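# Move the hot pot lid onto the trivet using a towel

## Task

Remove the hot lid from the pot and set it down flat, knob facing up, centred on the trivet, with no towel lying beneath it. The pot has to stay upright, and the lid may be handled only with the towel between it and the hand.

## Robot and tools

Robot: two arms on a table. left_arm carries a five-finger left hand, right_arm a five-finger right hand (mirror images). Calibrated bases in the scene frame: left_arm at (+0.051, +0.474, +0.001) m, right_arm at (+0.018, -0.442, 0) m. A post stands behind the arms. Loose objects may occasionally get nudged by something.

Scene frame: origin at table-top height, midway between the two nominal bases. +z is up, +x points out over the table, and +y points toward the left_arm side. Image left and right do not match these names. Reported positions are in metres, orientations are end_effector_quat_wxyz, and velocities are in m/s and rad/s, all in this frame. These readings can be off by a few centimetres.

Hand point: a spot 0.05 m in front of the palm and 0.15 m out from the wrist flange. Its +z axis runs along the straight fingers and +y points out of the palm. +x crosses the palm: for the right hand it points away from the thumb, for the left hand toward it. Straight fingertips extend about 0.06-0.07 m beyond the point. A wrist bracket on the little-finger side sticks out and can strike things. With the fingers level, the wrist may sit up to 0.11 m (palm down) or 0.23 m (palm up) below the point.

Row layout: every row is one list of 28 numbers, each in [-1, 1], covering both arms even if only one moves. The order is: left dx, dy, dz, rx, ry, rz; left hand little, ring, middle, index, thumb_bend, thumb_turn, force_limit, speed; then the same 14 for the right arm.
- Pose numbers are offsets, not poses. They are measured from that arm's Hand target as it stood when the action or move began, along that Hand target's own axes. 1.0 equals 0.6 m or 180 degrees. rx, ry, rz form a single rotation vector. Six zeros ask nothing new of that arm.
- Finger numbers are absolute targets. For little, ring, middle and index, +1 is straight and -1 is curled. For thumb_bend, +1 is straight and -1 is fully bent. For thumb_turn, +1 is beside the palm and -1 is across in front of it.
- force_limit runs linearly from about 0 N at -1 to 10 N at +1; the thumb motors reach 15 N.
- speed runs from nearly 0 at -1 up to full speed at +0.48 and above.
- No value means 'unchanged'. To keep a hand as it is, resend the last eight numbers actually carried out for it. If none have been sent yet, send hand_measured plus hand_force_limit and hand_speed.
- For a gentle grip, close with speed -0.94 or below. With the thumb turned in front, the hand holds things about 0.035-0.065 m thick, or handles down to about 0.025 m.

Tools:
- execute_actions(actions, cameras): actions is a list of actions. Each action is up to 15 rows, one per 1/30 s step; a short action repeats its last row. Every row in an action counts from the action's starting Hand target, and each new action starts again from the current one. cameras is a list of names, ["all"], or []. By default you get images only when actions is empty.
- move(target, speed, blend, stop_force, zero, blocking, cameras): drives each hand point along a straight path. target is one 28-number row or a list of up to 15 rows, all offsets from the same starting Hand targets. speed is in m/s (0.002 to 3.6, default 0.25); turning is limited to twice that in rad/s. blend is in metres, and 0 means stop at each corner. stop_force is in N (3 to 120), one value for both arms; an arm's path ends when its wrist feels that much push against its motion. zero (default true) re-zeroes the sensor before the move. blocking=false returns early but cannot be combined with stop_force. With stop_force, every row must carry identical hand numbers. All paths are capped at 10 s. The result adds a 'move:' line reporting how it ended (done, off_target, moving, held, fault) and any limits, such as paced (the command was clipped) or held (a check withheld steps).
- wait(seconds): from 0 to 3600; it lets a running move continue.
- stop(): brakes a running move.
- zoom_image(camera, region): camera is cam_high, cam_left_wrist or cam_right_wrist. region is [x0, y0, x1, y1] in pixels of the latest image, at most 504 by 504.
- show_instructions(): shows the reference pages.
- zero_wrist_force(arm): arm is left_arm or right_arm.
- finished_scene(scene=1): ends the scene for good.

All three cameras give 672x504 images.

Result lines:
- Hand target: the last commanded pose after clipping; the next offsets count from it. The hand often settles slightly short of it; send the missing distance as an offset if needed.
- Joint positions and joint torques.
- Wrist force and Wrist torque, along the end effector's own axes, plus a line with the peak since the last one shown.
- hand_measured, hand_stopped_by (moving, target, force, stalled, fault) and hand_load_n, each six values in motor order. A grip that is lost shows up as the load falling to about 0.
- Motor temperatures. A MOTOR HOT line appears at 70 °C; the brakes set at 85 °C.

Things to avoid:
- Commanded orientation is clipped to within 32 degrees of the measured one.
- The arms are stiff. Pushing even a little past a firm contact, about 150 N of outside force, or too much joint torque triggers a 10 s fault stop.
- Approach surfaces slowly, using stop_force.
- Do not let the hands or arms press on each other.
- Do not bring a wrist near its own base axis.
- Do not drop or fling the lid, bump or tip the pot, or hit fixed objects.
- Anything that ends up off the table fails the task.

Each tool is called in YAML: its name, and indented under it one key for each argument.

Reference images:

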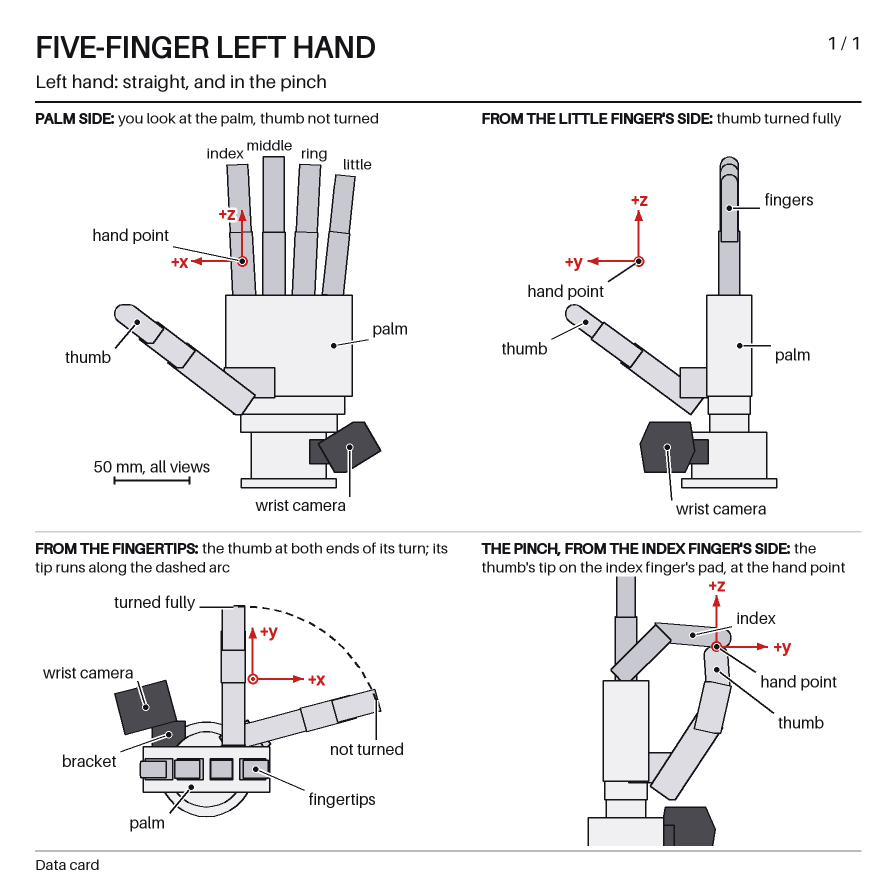

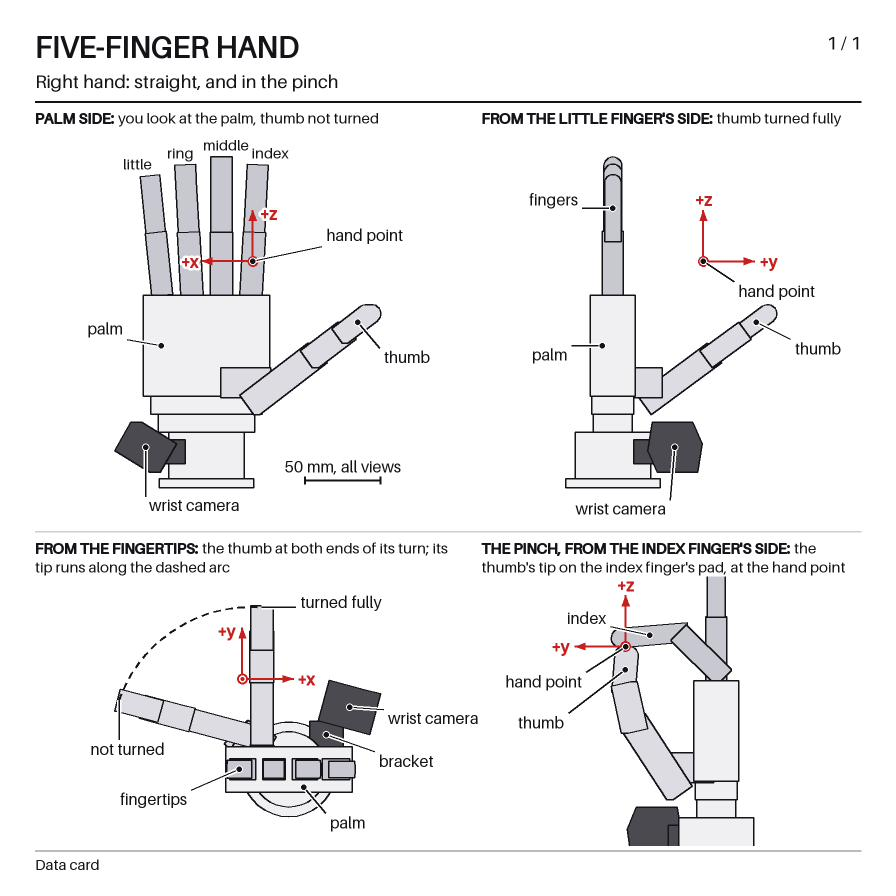

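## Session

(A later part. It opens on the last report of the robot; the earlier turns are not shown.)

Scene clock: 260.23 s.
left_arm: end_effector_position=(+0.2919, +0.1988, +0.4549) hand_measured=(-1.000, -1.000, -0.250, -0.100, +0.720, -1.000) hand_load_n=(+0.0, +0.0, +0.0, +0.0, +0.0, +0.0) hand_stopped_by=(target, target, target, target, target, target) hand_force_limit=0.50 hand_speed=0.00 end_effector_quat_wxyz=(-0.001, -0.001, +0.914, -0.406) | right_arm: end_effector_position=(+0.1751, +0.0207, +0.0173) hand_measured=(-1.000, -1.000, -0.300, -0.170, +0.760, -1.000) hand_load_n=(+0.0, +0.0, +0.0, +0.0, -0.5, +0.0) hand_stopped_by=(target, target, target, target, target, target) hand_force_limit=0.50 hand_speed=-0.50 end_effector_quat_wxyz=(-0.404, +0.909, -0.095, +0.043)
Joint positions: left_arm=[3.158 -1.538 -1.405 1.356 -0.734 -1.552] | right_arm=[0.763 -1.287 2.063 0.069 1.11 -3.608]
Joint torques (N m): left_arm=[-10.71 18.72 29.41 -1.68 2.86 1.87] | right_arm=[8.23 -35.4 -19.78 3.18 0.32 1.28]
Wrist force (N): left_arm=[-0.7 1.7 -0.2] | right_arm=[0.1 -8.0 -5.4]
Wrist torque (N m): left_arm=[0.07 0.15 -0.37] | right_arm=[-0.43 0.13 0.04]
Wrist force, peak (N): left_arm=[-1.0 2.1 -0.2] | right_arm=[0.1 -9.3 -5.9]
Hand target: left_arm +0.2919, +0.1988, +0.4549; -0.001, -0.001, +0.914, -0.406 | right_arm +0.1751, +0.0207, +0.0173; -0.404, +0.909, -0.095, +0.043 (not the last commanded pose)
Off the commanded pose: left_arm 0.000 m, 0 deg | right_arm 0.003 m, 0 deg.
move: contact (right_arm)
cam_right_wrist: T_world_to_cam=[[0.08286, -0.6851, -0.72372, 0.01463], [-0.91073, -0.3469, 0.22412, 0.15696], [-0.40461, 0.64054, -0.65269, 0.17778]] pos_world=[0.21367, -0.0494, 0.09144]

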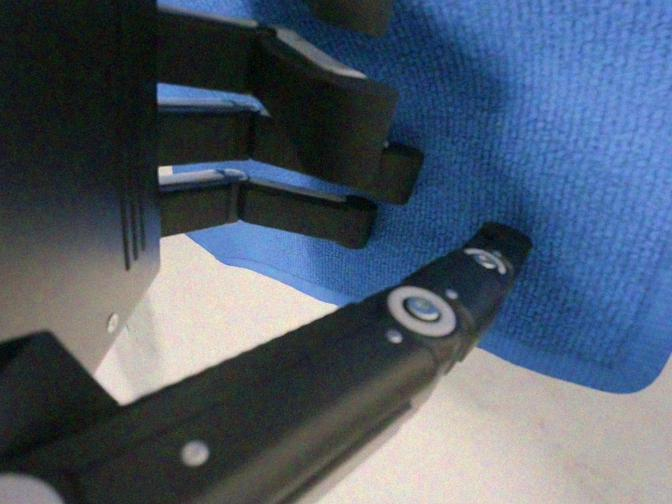

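move:
  target: [0,0,0,0,0,0,-1,-1,-0.25,-0.1,0.72,-1,0.5,0,0,0.001857,0.001672,0,0,0,-1,-1,-0.35,-0.24,0.6,-1,0.5,-0.94]
  speed: 0.002
  stop_force: 16
  cameras: ["cam_right_wrist"]

move:
  target: [0,0,0,0,0,0,-1,-1,-0.25,-0.1,0.72,-1,0.5,0,0,0.001857,0.001672,0,0,0,-1,-1,-0.42,-0.33,0.4,-1,0.5,-0.94]
  speed: 0.002
  stop_force: 16
  cameras: ["cam_right_wrist"]

Scene clock: 262.90 s.
left_arm: end_effector_position=(+0.2919, +0.1988, +0.4549) hand_measured=(-1.000, -1.000, -0.250, -0.100, +0.720, -1.000) hand_load_n=(+0.0, +0.0, +0.0, +0.0, +0.0, +0.0) hand_stopped_by=(target, target, target, target, target, target) hand_force_limit=0.50 hand_speed=0.00 end_effector_quat_wxyz=(-0.001, -0.001, +0.914, -0.406) | right_arm: end_effector_position=(+0.1750, +0.0207, +0.0160) hand_measured=(-1.000, -1.000, -0.350, -0.240, +0.602, -1.000) hand_load_n=(+0.0, +0.0, +0.0, +0.0, +3.5, -0.5) hand_stopped_by=(target, target, target, target, target, target) hand_force_limit=0.50 hand_speed=-0.94 end_effector_quat_wxyz=(-0.404, +0.909, -0.095, +0.043)
Joint positions: left_arm=[3.158 -1.538 -1.405 1.356 -0.734 -1.552] | right_arm=[0.763 -1.285 2.064 0.065 1.11 -3.608]
Joint torques (N m): left_arm=[-9.29 17.99 29.25 -1.64 2.81 2.02] | right_arm=[7.37 -30.14 -19.74 0.69 0.19 0.97]
Wrist force (N): left_arm=[-1.0 1.7 -0.3] | right_arm=[0.8 -7.6 -11.1]
Wrist torque (N m): left_arm=[0.08 0.19 -0.39] | right_arm=[-0.44 0.14 0.05]
Wrist force, peak (N): left_arm=[-1.1 2.0 -0.5] | right_arm=[-1.6 -17.5 -20.9]
Hand target: left_arm +0.2919, +0.1988, +0.4549; -0.001, -0.001, +0.914, -0.406 | right_arm +0.1751, +0.0207, +0.0160; -0.404, +0.909, -0.095, +0.043
Off the commanded pose: left_arm 0.000 m, 0 deg | right_arm 0.000 m, 0 deg.
move: contact (right_arm)
cam_right_wrist: T_world_to_cam=[[0.08286, -0.6851, -0.72372, 0.01362], [-0.91073, -0.3469, 0.22412, 0.15718], [-0.40461, 0.64054, -0.65269, 0.17682]] pos_world=[0.21357, -0.0494, 0.09004]

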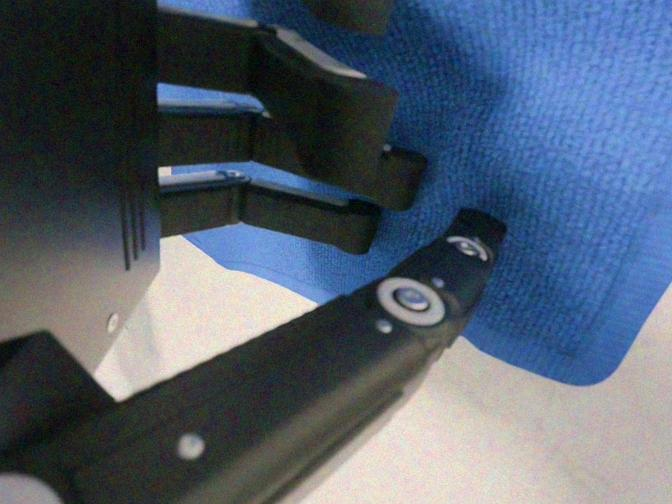

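Scene clock: 265.43 s.
left_arm: end_effector_position=(+0.2919, +0.1988, +0.4549) hand_measured=(-1.000, -1.000, -0.250, -0.100, +0.720, -1.000) hand_load_n=(+0.0, +0.0, +0.0, +0.0, +0.0, +0.0) hand_stopped_by=(target, target, target, target, target, target) hand_force_limit=0.50 hand_speed=0.00 end_effector_quat_wxyz=(-0.001, -0.001, +0.914, -0.406) | right_arm: end_effector_position=(+0.1750, +0.0207, +0.0145) hand_measured=(-1.000, -1.000, -0.420, -0.330, +0.404, -1.000) hand_load_n=(+0.0, +0.0, +0.0, +0.5, +7.5, +0.0) hand_stopped_by=(target, target, target, target, target, target) hand_force_limit=0.50 hand_speed=-0.94 end_effector_quat_wxyz=(-0.404, +0.909, -0.095, +0.043)
Joint positions: left_arm=[3.158 -1.538 -1.405 1.356 -0.734 -1.552] | right_arm=[0.763 -1.282 2.065 0.061 1.11 -3.608]
Joint torques (N m): left_arm=[-10.71 17.05 29.74 -1.5 2.79 2] | right_arm=[2.04 -21.82 -5.92 2.38 -0.63 -0.28]
Wrist force (N): left_arm=[-0.9 1.5 -0.4] | right_arm=[1.2 -4.2 -4.7]
Wrist torque (N m): left_arm=[0.06 0.17 -0.39] | right_arm=[-0.17 0.04 0.05]
Wrist force, peak (N): left_arm=[-1.2 2.0 -0.2] | right_arm=[-0.8 -14.7 -26.2]
Hand target: left_arm +0.2919, +0.1988, +0.4549; -0.001, -0.001, +0.914, -0.406 | right_arm +0.1751, +0.0207, +0.0145; -0.404, +0.909, -0.095, +0.043
Off the commanded pose: left_arm 0.000 m, 0 deg | right_arm 0.000 m, 0 deg.
move: done
cam_right_wrist: T_world_to_cam=[[0.08286, -0.6851, -0.72372, 0.01254], [-0.91073, -0.3469, 0.22412, 0.15752], [-0.40461, 0.64054, -0.65269, 0.17584]] pos_world=[0.21357, -0.0494, 0.08854]

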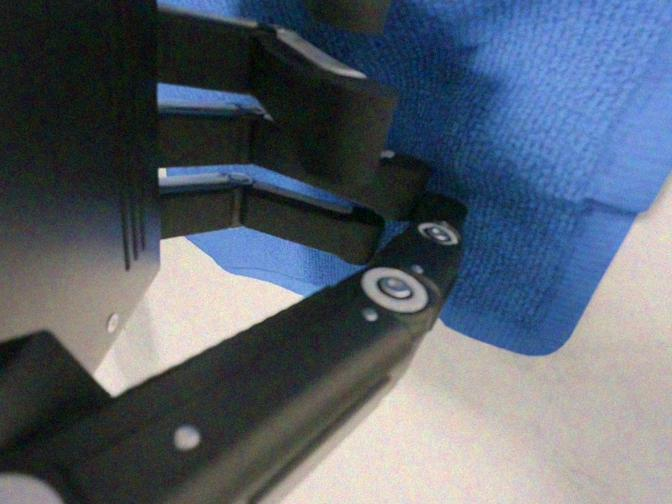

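move:
  target: [0,0,0,0,0,0,-1,-1,-0.25,-0.1,0.72,-1,0.5,0,0,0,0,0,0,0,-1,-1,-0.55,-0.48,0.38,-1,0.4,-0.94]
  speed: 0.002

move:
  target: [0,0,0,0,0,0,-1,-1,-0.25,-0.1,0.72,-1,0.5,0,0,-0.01238,-0.01115,0,0,0,-1,-1,-0.55,-0.48,0.38,-1,0.4,-0.94]
  speed: 0.02
  cameras: ["cam_right_wrist"]

Scene clock: 267.00 s.
left_arm: end_effector_position=(+0.2919, +0.1988, +0.4549) hand_measured=(-1.000, -1.000, -0.250, -0.100, +0.720, -1.000) hand_load_n=(+0.0, +0.0, +0.0, +0.0, +0.0, +0.0) hand_stopped_by=(target, target, target, target, target, target) hand_force_limit=0.50 hand_speed=0.00 end_effector_quat_wxyz=(-0.001, -0.001, +0.914, -0.406) | right_arm: end_effector_position=(+0.1751, +0.0207, +0.0145) hand_measured=(-1.000, -1.000, -0.468, -0.480, +0.388, -1.000) hand_load_n=(+0.0, +0.0, +7.0, +0.0, +10.0, +0.0) hand_stopped_by=(target, target, force, target, target, target) hand_force_limit=0.40 hand_speed=-0.94 end_effector_quat_wxyz=(-0.404, +0.909, -0.095, +0.043)
Joint positions: left_arm=[3.158 -1.538 -1.405 1.356 -0.734 -1.552] | right_arm=[0.763 -1.282 2.065 0.061 1.11 -3.608]
Joint torques (N m): left_arm=[-10.18 18.28 29.71 -1.72 2.86 1.95] | right_arm=[-1.59 -32.86 -11.51 2.37 -0.86 -1.14]
Wrist force (N): left_arm=[-0.9 1.8 -0.3] | right_arm=[1.4 -4.2 -3.5]
Wrist torque (N m): left_arm=[0.10 0.18 -0.40] | right_arm=[-0.21 -0.02 0.07]
Wrist force, peak (N): left_arm=[-0.8 2.0 -0.4] | right_arm=[1.4 -4.6 -4.9]
Hand target: left_arm +0.2919, +0.1988, +0.4549; -0.001, -0.001, +0.914, -0.406 | right_arm +0.1751, +0.0207, +0.0145; -0.404, +0.909, -0.095, +0.043
Off the commanded pose: left_arm 0.000 m, 0 deg | right_arm 0.000 m, 0 deg.
move: done

Scene clock: 267.77 s.
left_arm: end_effector_position=(+0.2919, +0.1988, +0.4549) hand_measured=(-1.000, -1.000, -0.250, -0.100, +0.720, -1.000) hand_load_n=(+0.0, +0.0, +0.0, +0.5, +0.0, +0.0) hand_stopped_by=(target, target, target, target, target, target) hand_force_limit=0.50 hand_speed=0.00 end_effector_quat_wxyz=(-0.001, -0.001, +0.914, -0.406) | right_arm: end_effector_position=(+0.1751, +0.0208, +0.0247) hand_measured=(-1.000, -1.000, -0.468, -0.480, +0.388, -1.000) hand_load_n=(+0.0, +0.0, +7.5, +0.0, +10.0, +0.0) hand_stopped_by=(target, target, force, target, target, target) hand_force_limit=0.40 hand_speed=-0.94 end_effector_quat_wxyz=(-0.404, +0.909, -0.095, +0.043) end_effector_velocity=(+0.002, +0.001, +0.000) end_effector_angular_velocity=(+0.003, -0.003, -0.001)
Joint positions: left_arm=[3.158 -1.538 -1.405 1.356 -0.734 -1.552] | right_arm=[0.763 -1.301 2.056 0.089 1.11 -3.608]
Joint velocities: left_arm=[within noise] | right_arm=[-0.001 0.002 -0.001 -0.005 0 0]
Joint torques (N m): left_arm=[-9.8 16.98 29.45 -1.51 2.63 1.91] | right_arm=[7.38 -13.37 -8.18 -1.52 0.53 0.91]
Wrist force (N): left_arm=[-1.0 2.1 -0.4] | right_arm=[1.3 -1.2 1.1]
Wrist torque (N m): left_arm=[0.14 0.17 -0.40] | right_arm=[-0.08 -0.12 0.14]
Wrist force, peak (N): left_arm=[-1.0 2.1 -0.4] | right_arm=[1.5 -3.8 -3.5]
Hand target: left_arm +0.2919, +0.1988, +0.4549; -0.001, -0.001, +0.914, -0.406 | right_arm +0.1750, +0.0207, +0.0245; -0.404, +0.909, -0.095, +0.043
Off the commanded pose: left_arm 0.000 m, 0 deg | right_arm 0.000 m, 0 deg.
move: done
cam_right_wrist: T_world_to_cam=[[0.083, -0.68506, -0.72375, 0.01989], [-0.91075, -0.34695, 0.22396, 0.15534], [-0.40452, 0.64057, -0.65271, 0.18253]] pos_world=[0.21367, -0.0494, 0.09874]

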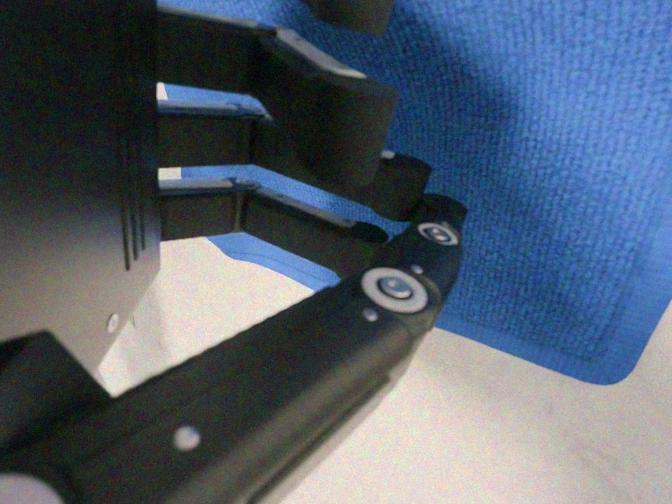

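move:
  target:
    - [0,0,0,0,0,0,-1,-1,-0.25,-0.1,0.72,-1,0.5,0,0,-0.2105,-0.1896,0,0,0,-1,-1,-0.25,-0.1,0.75,-1,0.5,-0.5]
    - [0,0,0,0,0,0,-1,-1,-0.25,-0.1,0.72,-1,0.5,0,0.4328,-0.1353,-0.273,0,0,0,-1,-1,-0.25,-0.1,0.75,-1,0.5,-0.5]
  speed: 0.25
  blend: [0.05,0]
  cameras: ["cam_high","cam_left_wrist","cam_right_wrist"]

zoom_image:
  camera: "cam_left_wrist"
  region: [50, 40, 330, 290]

Scene clock: 271.87 s.
left_arm: end_effector_position=(+0.2919, +0.1988, +0.4549) hand_measured=(-1.000, -1.000, -0.250, -0.100, +0.720, -1.000) hand_load_n=(+0.0, +0.0, +0.0, +0.0, +0.0, +0.0) hand_stopped_by=(target, target, target, target, target, target) hand_force_limit=0.50 hand_speed=0.00 end_effector_quat_wxyz=(-0.001, -0.001, +0.914, -0.406) | right_arm: end_effector_position=(+0.4147, -0.0989, +0.1949) hand_measured=(-1.000, -1.000, -0.250, -0.100, +0.750, -1.000) hand_load_n=(+0.0, +0.0, +0.0, +0.0, +0.0, +0.0) hand_stopped_by=(target, target, target, target, target, target) hand_force_limit=0.50 hand_speed=-0.50 end_effector_quat_wxyz=(-0.404, +0.909, -0.095, +0.043)
Joint positions: left_arm=[3.158 -1.538 -1.405 1.356 -0.734 -1.552] | right_arm=[0.194 -1.234 1.546 0.888 0.802 -4.203]
Joint torques (N m): left_arm=[-10.08 17.15 29.64 -1.66 2.9 2.08] | right_arm=[-14.26 -22.96 -26.62 3.13 -1.16 -2.03]
Wrist force (N): left_arm=[-0.9 1.7 -0.4] | right_arm=[1.3 -1.4 1.1]
Wrist torque (N m): left_arm=[0.09 0.17 -0.39] | right_arm=[-0.10 -0.10 0.13]
Wrist force, peak (N): left_arm=[-0.9 2.1 -0.3] | right_arm=[3.2 -0.6 0.8]
Hand target: left_arm +0.2919, +0.1988, +0.4549; -0.001, -0.001, +0.914, -0.406 | right_arm +0.4148, -0.0990, +0.1949; -0.404, +0.909, -0.095, +0.043
Off the commanded pose: left_arm 0.000 m, 0 deg | right_arm 0.000 m, 0 deg.
move: done
cam_left_wrist: T_world_to_cam=[[-0.24265, -0.68232, 0.68961, -0.10846], [-0.84586, 0.49688, 0.194, 0.06242], [-0.47502, -0.53623, -0.69771, 0.67619]] pos_world=[0.34768, 0.25757, 0.53447]
cam_right_wrist: T_world_to_cam=[[0.08286, -0.6851, -0.72372, 0.04137], [-0.91073, -0.3469, 0.22412, 0.29388], [-0.40461, 0.64054, -0.65269, 0.46725]] pos_world=[0.45327, -0.169, 0.26904]

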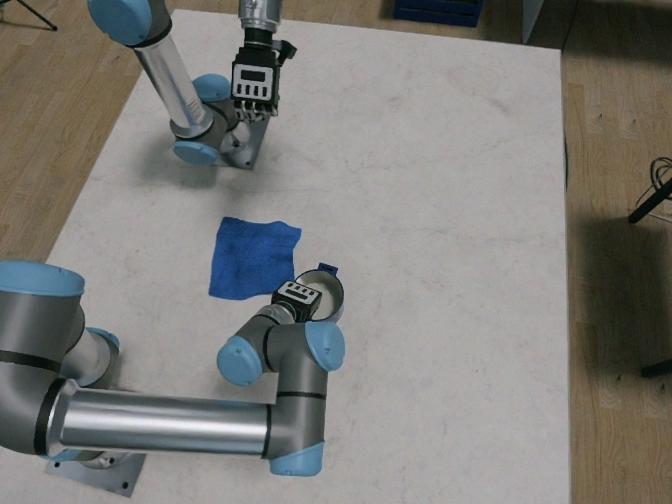

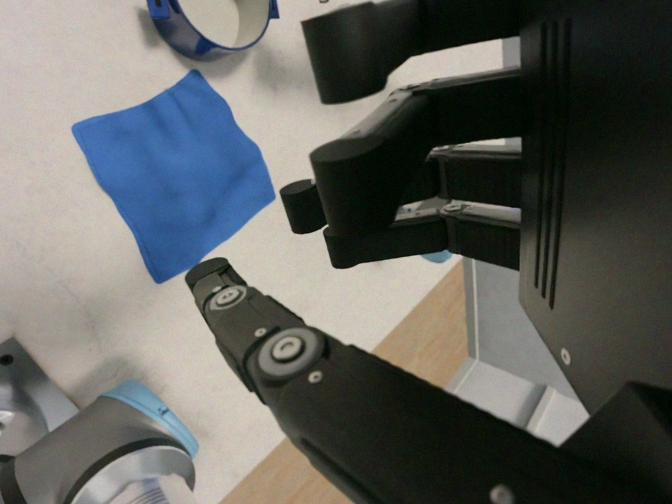

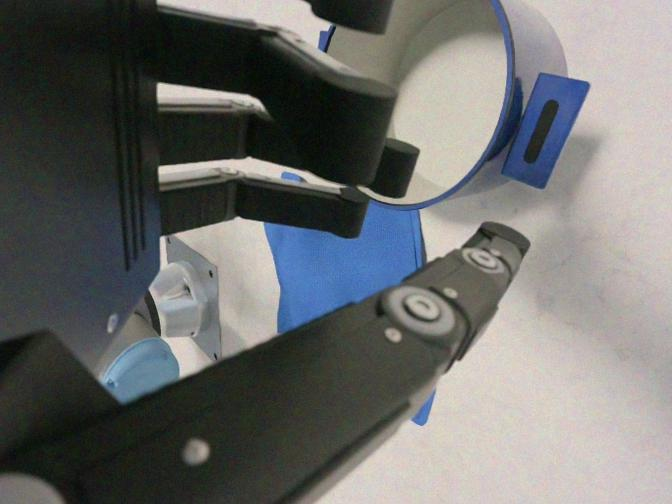

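Scaled by 1.800.

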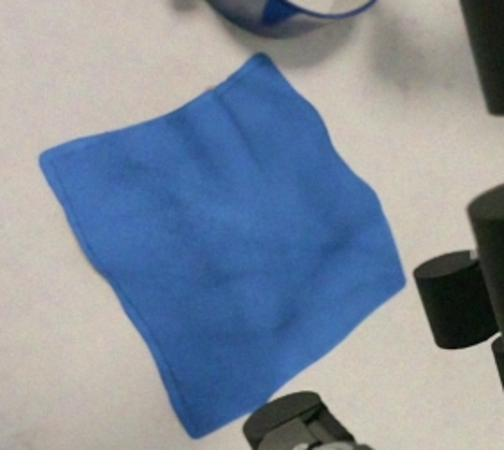

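zoom_image:
  camera: "cam_left_wrist"
  region: [130, 100, 250, 220]

zoom_image:
  camera: "cam_high"
  region: [200, 205, 320, 310]

Scaled by 4.200.

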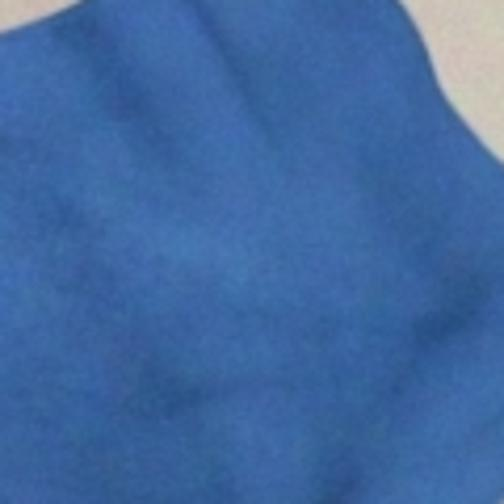

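Scaled by 4.200.

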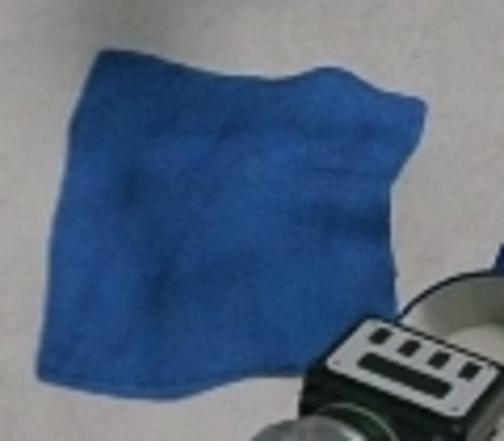

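move:
  target: [0,0,0,0,0,0,-1,-1,-0.25,-0.1,0.72,-1,0.5,0,-0.1822,-0.1888,0.1974,0,0,0,-1,-1,-0.25,-0.1,0.75,-1,0.5,-0.5]
  speed: 0.2
  cameras: ["cam_left_wrist","cam_right_wrist"]

zoom_image:
  camera: "cam_right_wrist"
  region: [370, 0, 672, 240]

Scene clock: 276.83 s.
left_arm: end_effector_position=(+0.2919, +0.1988, +0.4549) hand_measured=(-1.000, -1.000, -0.250, -0.100, +0.720, -1.000) hand_load_n=(+0.0, +0.0, +0.0, +0.0, +0.0, +0.5) hand_stopped_by=(target, target, target, target, target, target) hand_force_limit=0.50 hand_speed=0.00 end_effector_quat_wxyz=(-0.001, -0.001, +0.914, -0.406) | right_arm: end_effector_position=(+0.3419, +0.0839, +0.1995) hand_measured=(-1.000, -1.000, -0.250, -0.100, +0.750, -1.000) hand_load_n=(+0.0, +0.0, +0.0, +0.0, +0.0, +0.0) hand_stopped_by=(target, target, target, target, target, target) hand_force_limit=0.50 hand_speed=-0.50 end_effector_quat_wxyz=(-0.404, +0.909, -0.095, +0.043) end_effector_velocity=(-0.001, +0.000, +0.000) end_effector_angular_velocity=(-0.001, +0.004, -0.003)
Joint positions: left_arm=[3.158 -1.538 -1.405 1.356 -0.734 -1.552] | right_arm=[0.635 -1.154 1.352 0.701 1.027 -3.72]
Joint velocities: left_arm=[within noise] | right_arm=[0.002 0 0.001 0 0.001 0.005]
Joint torques (N m): left_arm=[-9.11 16.18 29.71 -1.5 2.94 1.85] | right_arm=[13.77 -44.6 -23.83 1.78 0.69 2.17]
Wrist force (N): left_arm=[-1.0 1.8 -0.3] | right_arm=[0.5 -0.9 1.4]
Wrist torque (N m): left_arm=[0.08 0.18 -0.39] | right_arm=[-0.06 -0.01 0.23]
Wrist force, peak (N): left_arm=[-1.0 2.0 -0.5] | right_arm=[-0.2 -2.4 2.4]
Hand target: left_arm +0.2919, +0.1988, +0.4549; -0.001, -0.001, +0.914, -0.406 | right_arm +0.3418, +0.0840, +0.1996; -0.404, +0.909, -0.095, +0.043
Off the commanded pose: left_arm 0.000 m, 0 deg | right_arm 0.000 m, 0 deg.
move: done
cam_left_wrist: T_world_to_cam=[[-0.24265, -0.68232, 0.68961, -0.10846], [-0.84586, 0.49688, 0.194, 0.06242], [-0.47502, -0.53623, -0.69771, 0.67619]] pos_world=[0.34768, 0.25757, 0.53447]
cam_right_wrist: T_world_to_cam=[[0.08285, -0.68521, -0.72362, 0.17594], [-0.91069, -0.34692, 0.22424, 0.28991], [-0.40469, 0.64042, -0.65276, 0.32376]] pos_world=[0.38047, 0.0138, 0.27364]

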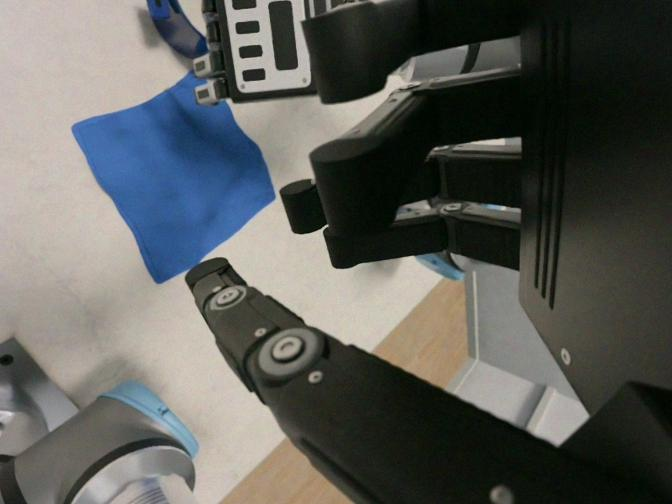

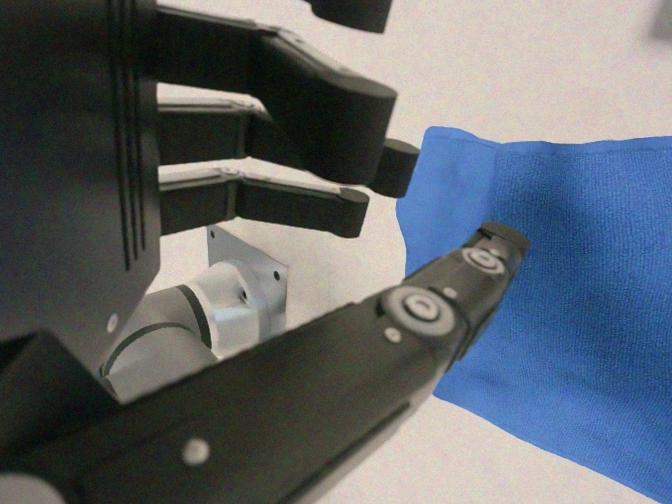

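Scaled by 1.669.

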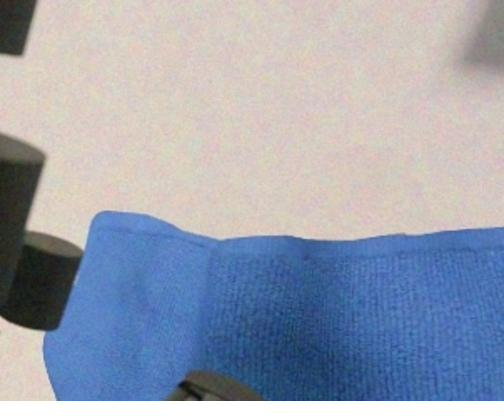

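move:
  target: [0,0,0,0,0,0,-1,-1,-0.25,-0.1,0.72,-1,0.5,0,0.0277,0.0872,-0.0969,0,0,0,-1,-1,-0.25,-0.1,0.75,-1,0.5,-0.5]
  speed: 0.2
  cameras: ["cam_right_wrist"]

zoom_image:
  camera: "cam_right_wrist"
  region: [370, 0, 672, 240]

Scene clock: 278.67 s.
left_arm: end_effector_position=(+0.2919, +0.1988, +0.4549) hand_measured=(-1.000, -1.000, -0.250, -0.100, +0.720, -1.000) hand_load_n=(+0.0, +0.0, +0.0, +0.0, +0.0, +0.0) hand_stopped_by=(target, target, target, target, target, target) hand_force_limit=0.50 hand_speed=0.00 end_effector_quat_wxyz=(-0.001, -0.001, +0.914, -0.406) | right_arm: end_effector_position=(+0.3419, +0.0041, +0.1997) hand_measured=(-1.000, -1.000, -0.250, -0.100, +0.750, -1.000) hand_load_n=(+0.0, +0.0, +0.0, +0.0, +0.0, +0.0) hand_stopped_by=(target, target, target, target, target, target) hand_force_limit=0.50 hand_speed=-0.50 end_effector_quat_wxyz=(-0.404, +0.909, -0.095, +0.043)
Joint positions: left_arm=[3.158 -1.538 -1.405 1.356 -0.734 -1.552] | right_arm=[0.48 -1.278 1.54 0.72 0.936 -3.871]
Joint torques (N m): left_arm=[-9.8 15.62 29.4 -1.74 2.96 1.72] | right_arm=[-13.04 -35.44 -5.43 -1.03 -1.51 -1.77]
Wrist force (N): left_arm=[-0.9 1.7 -0.3] | right_arm=[1.2 -1.3 1.0]
Wrist torque (N m): left_arm=[0.08 0.17 -0.39] | right_arm=[-0.10 -0.09 0.12]
Wrist force, peak (N): left_arm=[-1.0 2.0 -0.4] | right_arm=[0.8 -2.5 2.5]
Hand target: left_arm +0.2919, +0.1988, +0.4549; -0.001, -0.001, +0.914, -0.406 | right_arm +0.3419, +0.0040, +0.1997; -0.404, +0.909, -0.095, +0.043
Off the commanded pose: left_arm 0.000 m, 0 deg | right_arm 0.000 m, 0 deg.
move: done
cam_right_wrist: T_world_to_cam=[[0.0828, -0.68512, -0.72371, 0.12146], [-0.91073, -0.34686, 0.22417, 0.26222], [-0.40461, 0.64054, -0.65268, 0.37495]] pos_world=[0.38047, -0.066, 0.27384]

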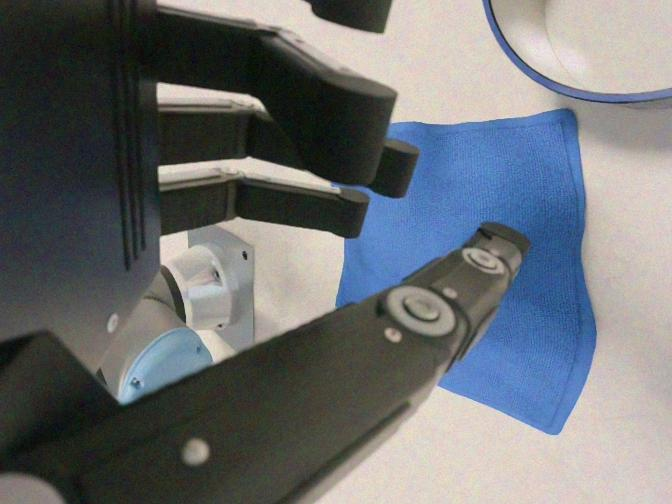

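Scaled by 1.669.

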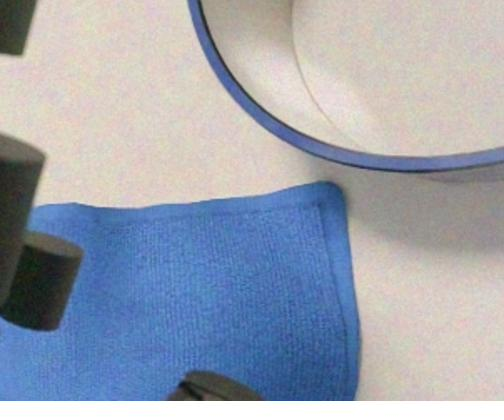

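move:
  target: [0,0,0,0,0,0,-1,-1,-0.25,-0.1,0.72,-1,0.5,0,-0.2826,0.2345,0.1571,0,0,0,-1,-1,-0.3,-0.17,0.76,-1,0.5,-0.5]
  speed: 0.2

move:
  target: [0,0,0,0,0,0,-1,-1,-0.25,-0.1,0.72,-1,0.5,0,0,0.0248,0.0223,0,0,0,-1,-1,-0.3,-0.17,0.76,-1,0.5,-0.5]
  speed: 0.006
  stop_force: 7
  cameras: ["cam_high","cam_left_wrist","cam_right_wrist"]

Scene clock: 282.87 s.
left_arm: end_effector_position=(+0.2919, +0.1988, +0.4549) hand_measured=(-1.000, -1.000, -0.250, -0.100, +0.720, -1.000) hand_load_n=(+0.0, +0.0, +0.0, +0.0, +0.0, +0.0) hand_stopped_by=(target, target, target, target, target, target) hand_force_limit=0.50 hand_speed=0.00 end_effector_quat_wxyz=(-0.001, -0.001, +0.914, -0.406) | right_arm: end_effector_position=(+0.1713, +0.0155, +0.0318) hand_measured=(-1.000, -1.000, -0.300, -0.170, +0.760, -1.000) hand_load_n=(+0.0, +0.0, +0.0, +0.0, +0.0, +0.0) hand_stopped_by=(target, target, target, target, target, target) hand_force_limit=0.50 hand_speed=-0.50 end_effector_quat_wxyz=(-0.404, +0.909, -0.095, +0.043)
Joint positions: left_arm=[3.158 -1.538 -1.405 1.356 -0.734 -1.552] | right_arm=[0.758 -1.327 2.067 0.106 1.106 -3.612]
Joint torques (N m): left_arm=[-9.93 14.55 29.14 -1.47 3.06 1.63] | right_arm=[6.47 -38.52 -1.86 -1.84 0.56 0.68]
Wrist force (N): left_arm=[-0.7 1.5 -0.3] | right_arm=[1.0 -1.1 1.0]
Wrist torque (N m): left_arm=[0.05 0.14 -0.37] | right_arm=[-0.05 -0.06 0.26]
Wrist force, peak (N): left_arm=[-0.9 2.1 -0.4] | right_arm=[2.4 -2.7 0.0]
Hand target: left_arm +0.2919, +0.1988, +0.4549; -0.001, -0.001, +0.914, -0.406 | right_arm +0.1713, +0.0155, +0.0317; -0.404, +0.909, -0.095, +0.043
Off the commanded pose: left_arm 0.000 m, 0 deg | right_arm 0.000 m, 0 deg.
move: done

Scene clock: 286.37 s.
left_arm: end_effector_position=(+0.2919, +0.1988, +0.4549) hand_measured=(-1.000, -1.000, -0.250, -0.100, +0.720, -1.000) hand_load_n=(+0.0, +0.0, +0.5, +0.0, +0.0, +0.0) hand_stopped_by=(target, target, target, target, target, target) hand_force_limit=0.50 hand_speed=0.00 end_effector_quat_wxyz=(-0.001, -0.001, +0.914, -0.406) | right_arm: end_effector_position=(+0.1713, +0.0155, +0.0175) hand_measured=(-1.000, -1.000, -0.300, -0.170, +0.760, -1.000) hand_load_n=(+0.0, +0.0, +0.0, +0.0, -0.5, +0.0) hand_stopped_by=(target, target, target, target, target, target) hand_force_limit=0.50 hand_speed=-0.50 end_effector_quat_wxyz=(-0.404, +0.909, -0.095, +0.043)
Joint positions: left_arm=[3.158 -1.538 -1.405 1.356 -0.734 -1.552] | right_arm=[0.758 -1.3 2.081 0.066 1.107 -3.612]
Joint torques (N m): left_arm=[-9.77 14.95 29.59 -1.35 2.78 2.18] | right_arm=[-1.96 -35.84 -20.57 3.16 0.5 -0.93]
Wrist force (N): left_arm=[-0.9 1.7 -0.4] | right_arm=[0.5 -6.8 -3.7]
Wrist torque (N m): left_arm=[0.09 0.16 -0.39] | right_arm=[-0.39 0.05 0.19]
Wrist force, peak (N): left_arm=[-0.8 2.1 -0.2] | right_arm=[0.3 -8.5 -4.9]
Hand target: left_arm +0.2919, +0.1988, +0.4549; -0.001, -0.001, +0.914, -0.406 | right_arm +0.1713, +0.0155, +0.0175; -0.404, +0.909, -0.095, +0.043 (not the last commanded pose)
Off the commanded pose: left_arm 0.000 m, 0 deg | right_arm 0.006 m, 0 deg.
move: contact (right_arm)
cam_left_wrist: T_world_to_cam=[[-0.24265, -0.68232, 0.68961, -0.10846], [-0.84586, 0.49688, 0.194, 0.06242], [-0.47502, -0.53623, -0.69771, 0.67619]] pos_world=[0.34768, 0.25757, 0.53447]
cam_right_wrist: T_world_to_cam=[[0.08299, -0.68505, -0.72375, 0.0115], [-0.91072, -0.347, 0.22402, 0.15165], [-0.40461, 0.64054, -0.65269, 0.1797]] pos_world=[0.20987, -0.0546, 0.09164]

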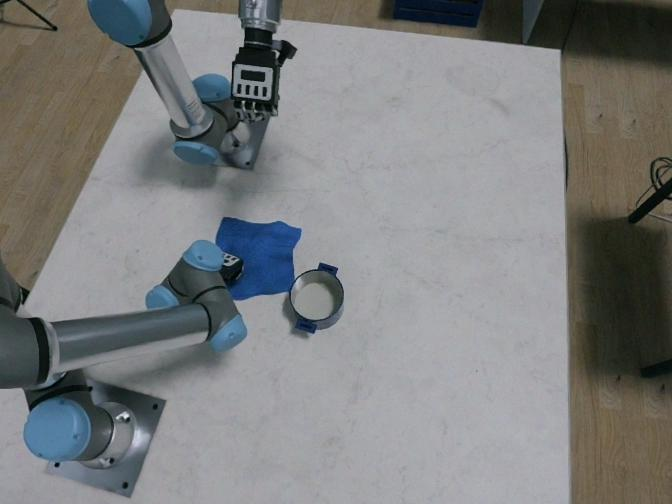

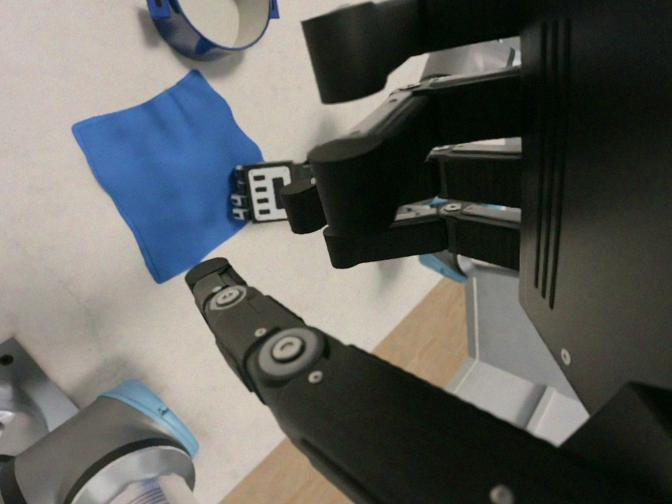

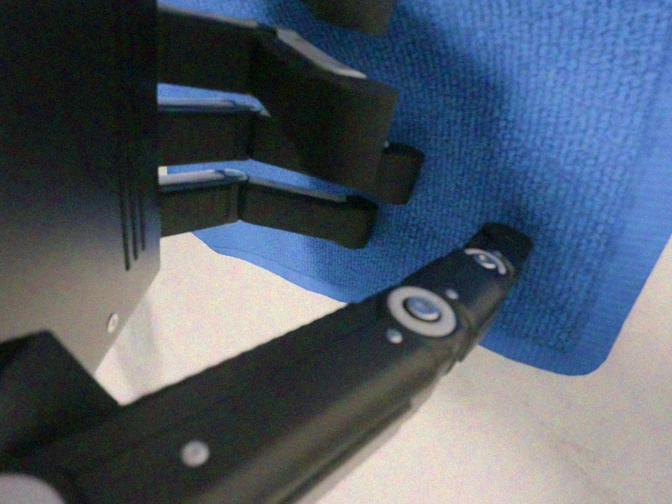

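move:
  target: [0,0,0,0,0,0,-1,-1,-0.25,-0.1,0.72,-1,0.5,0,-0.0048,0.03325,-0.037,0,0,0,-1,-1,-0.3,-0.17,0.76,-1,0.5,-0.5]
  speed: 0.03
  cameras: ["cam_high","cam_left_wrist"]

zoom_image:
  camera: "cam_left_wrist"
  region: [50, 40, 330, 290]

Scene clock: 288.30 s.
left_arm: end_effector_position=(+0.2919, +0.1988, +0.4549) hand_measured=(-1.000, -1.000, -0.250, -0.100, +0.720, -1.000) hand_load_n=(+0.0, +0.0, +0.0, +0.0, -0.5, +0.0) hand_stopped_by=(target, target, target, target, target, target) hand_force_limit=0.50 hand_speed=0.00 end_effector_quat_wxyz=(-0.001, -0.001, +0.914, -0.406) | right_arm: end_effector_position=(+0.1623, -0.0132, +0.0176) hand_measured=(-1.000, -1.000, -0.300, -0.170, +0.760, -1.000) hand_load_n=(+0.0, +0.0, +0.0, +0.0, -2.5, -0.5) hand_stopped_by=(target, target, target, target, target, target) hand_force_limit=0.50 hand_speed=-0.50 end_effector_quat_wxyz=(-0.404, +0.909, -0.095, +0.043) end_effector_velocity=(+0.000, +0.002, +0.000) end_effector_angular_velocity=(+0.001, +0.000, -0.001)
Joint positions: left_arm=[3.158 -1.538 -1.405 1.356 -0.734 -1.552] | right_arm=[0.704 -1.357 2.165 0.06 1.071 -3.659]
Joint velocities: left_arm=[within noise] | right_arm=[0.004 0.002 -0.004 0 0.003 0.005]
Joint torques (N m): left_arm=[-11.13 14.72 29.46 -1.6 2.97 1.97] | right_arm=[12.72 -8.17 -20.01 -0.73 1.3 2.07]
Wrist force (N): left_arm=[-0.8 1.7 -0.3] | right_arm=[0.8 -6.5 -1.3]
Wrist torque (N m): left_arm=[0.08 0.17 -0.39] | right_arm=[-0.33 0.00 0.14]
Wrist force, peak (N): left_arm=[-1.1 1.9 -0.4] | right_arm=[1.1 -8.5 -1.7]
Hand target: left_arm +0.2919, +0.1988, +0.4549; -0.001, -0.001, +0.914, -0.406 | right_arm +0.1623, -0.0131, +0.0176; -0.404, +0.909, -0.095, +0.043
Off the commanded pose: left_arm 0.000 m, 0 deg | right_arm 0.000 m, 0 deg.
move: done
cam_left_wrist: T_world_to_cam=[[-0.24265, -0.68232, 0.68961, -0.10846], [-0.84586, 0.49688, 0.194, 0.06242], [-0.47502, -0.53623, -0.69771, 0.67619]] pos_world=[0.34768, 0.25757, 0.53447]

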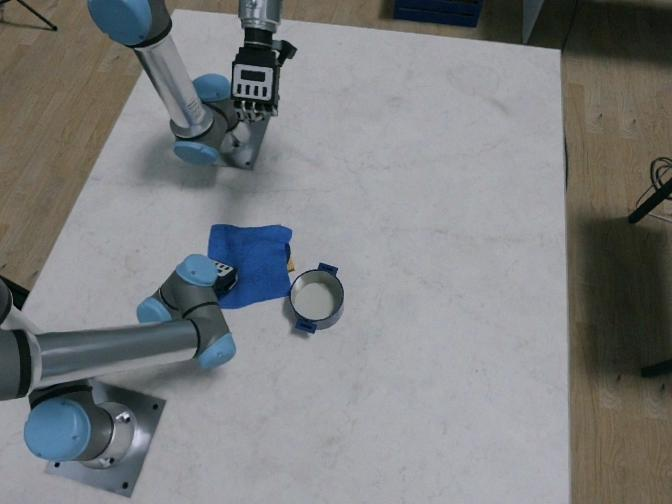

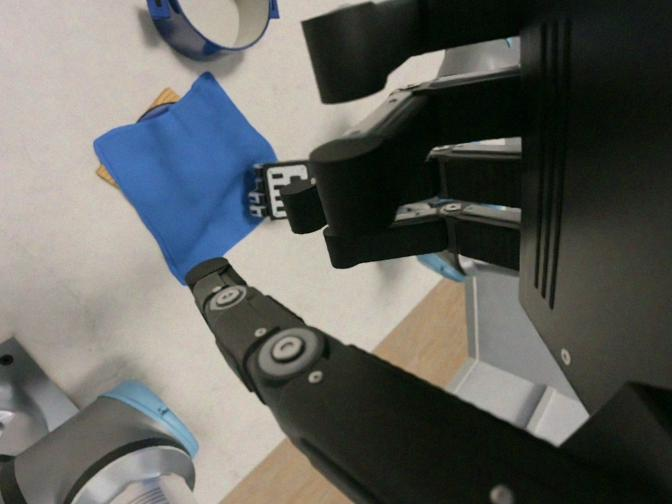

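Scaled by 1.800.

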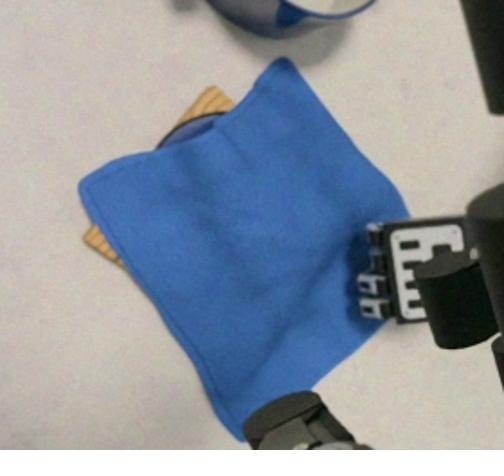

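move:
  target: [0,0,0,0,0,0,-1,-1,-0.25,-0.1,0.72,-1,0.5,0,0.0014,0.1115,-0.1238,0,0,0,-1,-1,-0.3,-0.17,0.76,-1,0.5,-0.5]
  speed: 0.05
  cameras: ["cam_high","cam_left_wrist"]

zoom_image:
  camera: "cam_left_wrist"
  region: [50, 40, 330, 290]

Scene clock: 291.47 s.
left_arm: end_effector_position=(+0.2919, +0.1988, +0.4549) hand_measured=(-1.000, -1.000, -0.250, -0.100, +0.720, -1.000) hand_load_n=(+0.0, +0.0, +0.0, +0.0, +0.0, +0.0) hand_stopped_by=(target, target, target, target, target, target) hand_force_limit=0.50 hand_speed=0.00 end_effector_quat_wxyz=(-0.001, -0.001, +0.914, -0.406) | right_arm: end_effector_position=(+0.1424, -0.1111, +0.0176) hand_measured=(-1.000, -1.000, -0.300, -0.170, +0.760, -1.000) hand_load_n=(+0.0, +0.0, +0.0, +0.0, -2.0, -0.5) hand_stopped_by=(target, target, target, target, target, target) hand_force_limit=0.50 hand_speed=-0.50 end_effector_quat_wxyz=(-0.404, +0.909, -0.095, +0.043)
Joint positions: left_arm=[3.158 -1.538 -1.405 1.356 -0.734 -1.552] | right_arm=[0.368 -1.525 2.428 0.154 0.877 -3.992]
Joint torques (N m): left_arm=[-10.49 15.02 30.06 -1.56 2.79 1.82] | right_arm=[0.59 1.06 -14.48 -1.09 0.33 -0.29]
Wrist force (N): left_arm=[-0.8 1.8 -0.4] | right_arm=[0.8 -6.6 -2.3]
Wrist torque (N m): left_arm=[0.09 0.16 -0.39] | right_arm=[-0.30 0.03 0.04]
Wrist force, peak (N): left_arm=[-1.1 1.9 -0.3] | right_arm=[1.2 -9.1 -2.0]
Hand target: left_arm +0.2919, +0.1988, +0.4549; -0.001, -0.001, +0.914, -0.406 | right_arm +0.1424, -0.1111, +0.0176; -0.404, +0.909, -0.095, +0.043
Off the commanded pose: left_arm 0.000 m, 0 deg | right_arm 0.000 m, 0 deg.
move: done
cam_left_wrist: T_world_to_cam=[[-0.24265, -0.68232, 0.68961, -0.10846], [-0.84586, 0.49688, 0.194, 0.06242], [-0.47502, -0.53623, -0.69771, 0.67619]] pos_world=[0.34768, 0.25757, 0.53447]

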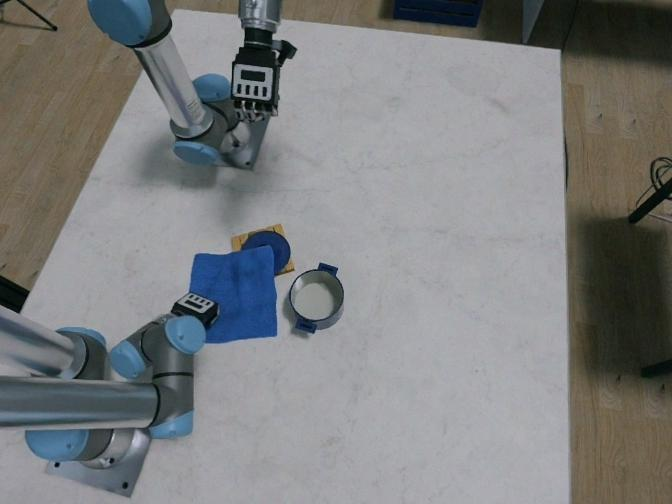

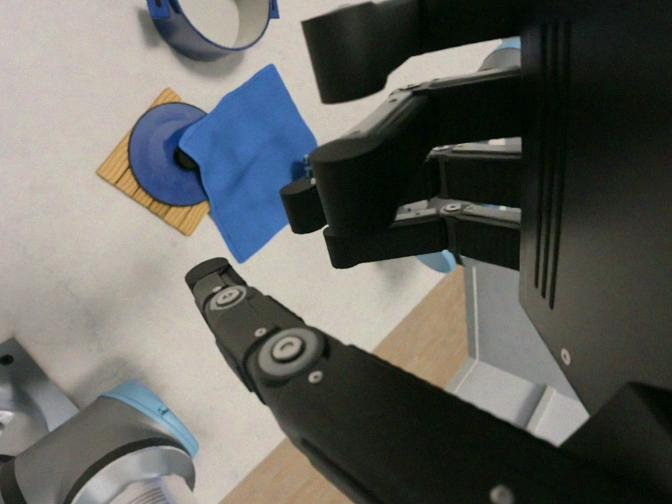

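Scaled by 1.800.

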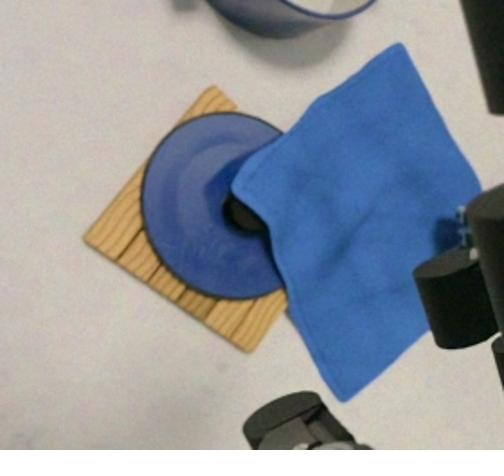

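move:
  target:
    - [0,0,0,0,0,0,-1,-1,-0.25,-0.1,0.72,-1,0.5,0,0,-0.0619,-0.05575,0,0,0,-1,-1,-0.3,-0.17,0.76,-1,0.5,-0.5]
    - [0,0,0,0,0,0,-1,-1,-0.25,-0.1,0.72,-1,0.5,0,0.2073,-0.1257,0.0152,0,0,0,-1,-1,-0.3,-0.17,0.76,-1,0.5,-0.5]
    - [0,0,0,0,0,0,-1,-1,-0.25,-0.1,0.72,-1,0.5,0,0.2073,-0.0885,0.0486,0,0,0,-1,-1,-0.3,-0.17,0.76,-1,0.5,-0.5]
  speed: 0.12
  blend: [0.01,0.01,0]

move:
  target: [0,0,0,0,0,0,-1,-1,-0.25,-0.1,0.72,-1,0.5,0,0,0.03,0.027,0,0,0,-1,-1,-0.3,-0.17,0.76,-1,0.5,-0.5]
  speed: 0.007
  stop_force: 7
  cameras: ["cam_left_wrist","cam_right_wrist"]

Scene clock: 296.90 s.
left_arm: end_effector_position=(+0.2919, +0.1988, +0.4549) hand_measured=(-1.000, -1.000, -0.250, -0.100, +0.720, -1.000) hand_load_n=(+0.0, +0.0, +0.0, +0.0, +0.0, +0.0) hand_stopped_by=(target, target, target, target, target, target) hand_force_limit=0.50 hand_speed=0.00 end_effector_quat_wxyz=(-0.001, -0.001, +0.914, -0.406) | right_arm: end_effector_position=(+0.2758, -0.0809, +0.0378) hand_measured=(-1.000, -1.000, -0.300, -0.170, +0.760, -1.000) hand_load_n=(+0.0, +0.0, +0.0, +0.0, +0.0, +0.0) hand_stopped_by=(target, target, target, target, target, target) hand_force_limit=0.50 hand_speed=-0.50 end_effector_quat_wxyz=(-0.404, +0.909, -0.095, +0.043)
Joint positions: left_arm=[3.158 -1.538 -1.405 1.356 -0.734 -1.552] | right_arm=[0.323 -1.297 2.075 0.312 0.855 -4.043]
Joint torques (N m): left_arm=[-8.86 13.57 29.21 -1.57 2.79 1.87] | right_arm=[13.42 -23.14 -15.01 -0.35 0.58 2.23]
Wrist force (N): left_arm=[-0.8 1.8 -0.2] | right_arm=[1.4 -0.8 0.9]
Wrist torque (N m): left_arm=[0.09 0.16 -0.39] | right_arm=[0.01 -0.12 0.22]
Wrist force, peak (N): left_arm=[-1.1 2.1 -0.1] | right_arm=[0.7 -7.2 -2.5]
Hand target: left_arm +0.2919, +0.1988, +0.4549; -0.001, -0.001, +0.914, -0.406 | right_arm +0.2759, -0.0809, +0.0377; -0.404, +0.909, -0.095, +0.043
Off the commanded pose: left_arm 0.000 m, 0 deg | right_arm 0.000 m, 0 deg.
move: done

Scene clock: 300.83 s.
left_arm: end_effector_position=(+0.2919, +0.1988, +0.4549) hand_measured=(-1.000, -1.000, -0.250, -0.100, +0.720, -1.000) hand_load_n=(+0.0, +0.0, +0.0, +0.0, +0.0, +0.0) hand_stopped_by=(target, target, target, target, target, target) hand_force_limit=0.50 hand_speed=0.00 end_effector_quat_wxyz=(-0.001, -0.001, +0.914, -0.406) | right_arm: end_effector_position=(+0.2759, -0.0809, +0.0177) hand_measured=(-1.000, -1.000, -0.300, -0.170, +0.760, -1.000) hand_load_n=(+0.0, +0.0, +0.0, +0.0, -0.5, +0.0) hand_stopped_by=(target, target, target, target, target, target) hand_force_limit=0.50 hand_speed=-0.50 end_effector_quat_wxyz=(-0.404, +0.909, -0.095, +0.043)
Joint positions: left_arm=[3.158 -1.538 -1.405 1.356 -0.734 -1.552] | right_arm=[0.323 -1.258 2.092 0.256 0.855 -4.044]
Joint torques (N m): left_arm=[-9.74 13.49 29.21 -1.53 2.83 1.7] | right_arm=[-11.86 -36.49 -19.25 3.51 0.37 -1.83]
Wrist force (N): left_arm=[-1.0 1.7 -0.3] | right_arm=[0.3 -5.6 -3.3]
Wrist torque (N m): left_arm=[0.07 0.18 -0.39] | right_arm=[-0.27 0.08 0.14]
Wrist force, peak (N): left_arm=[-1.1 1.9 -0.4] | right_arm=[0.2 -8.2 -5.1]
Hand target: left_arm +0.2919, +0.1988, +0.4549; -0.001, -0.001, +0.914, -0.406 | right_arm +0.2759, -0.0809, +0.0177; -0.404, +0.909, -0.095, +0.043 (not the last commanded pose)
Off the commanded pose: left_arm 0.000 m, 0 deg | right_arm 0.004 m, 0 deg.
move: contact (right_arm)
cam_left_wrist: T_world_to_cam=[[-0.24265, -0.68232, 0.68961, -0.10846], [-0.84586, 0.49688, 0.194, 0.06242], [-0.47502, -0.53623, -0.69771, 0.67619]] pos_world=[0.34768, 0.25757, 0.53447]
cam_right_wrist: T_world_to_cam=[[0.08299, -0.68505, -0.72375, -0.06307], [-0.91072, -0.347, 0.22402, 0.21342], [-0.40461, 0.64054, -0.65269, 0.2839]] pos_world=[0.31447, -0.151, 0.09184]

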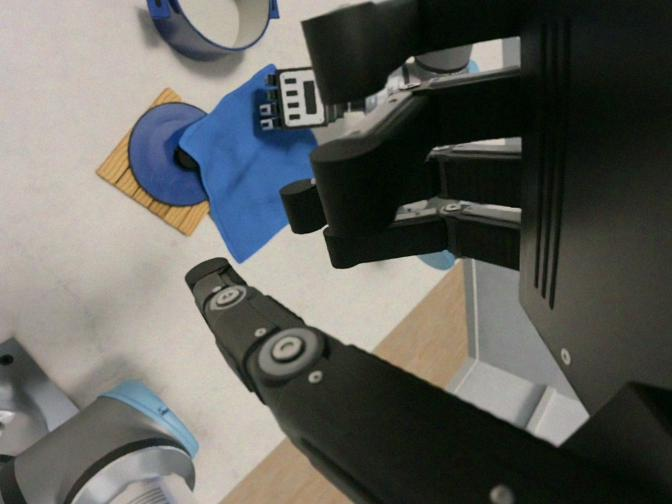

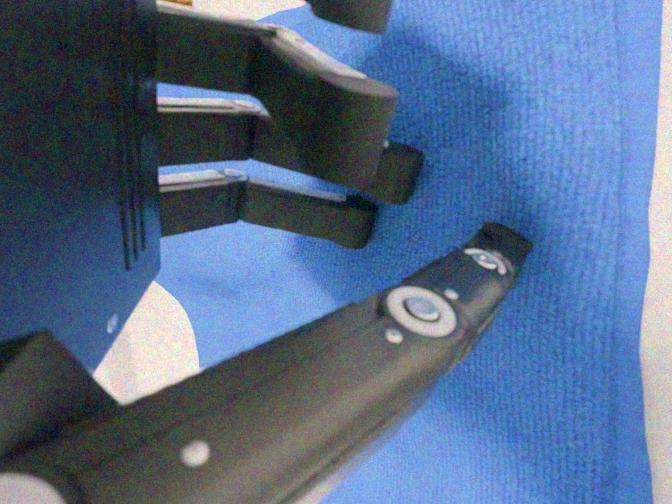

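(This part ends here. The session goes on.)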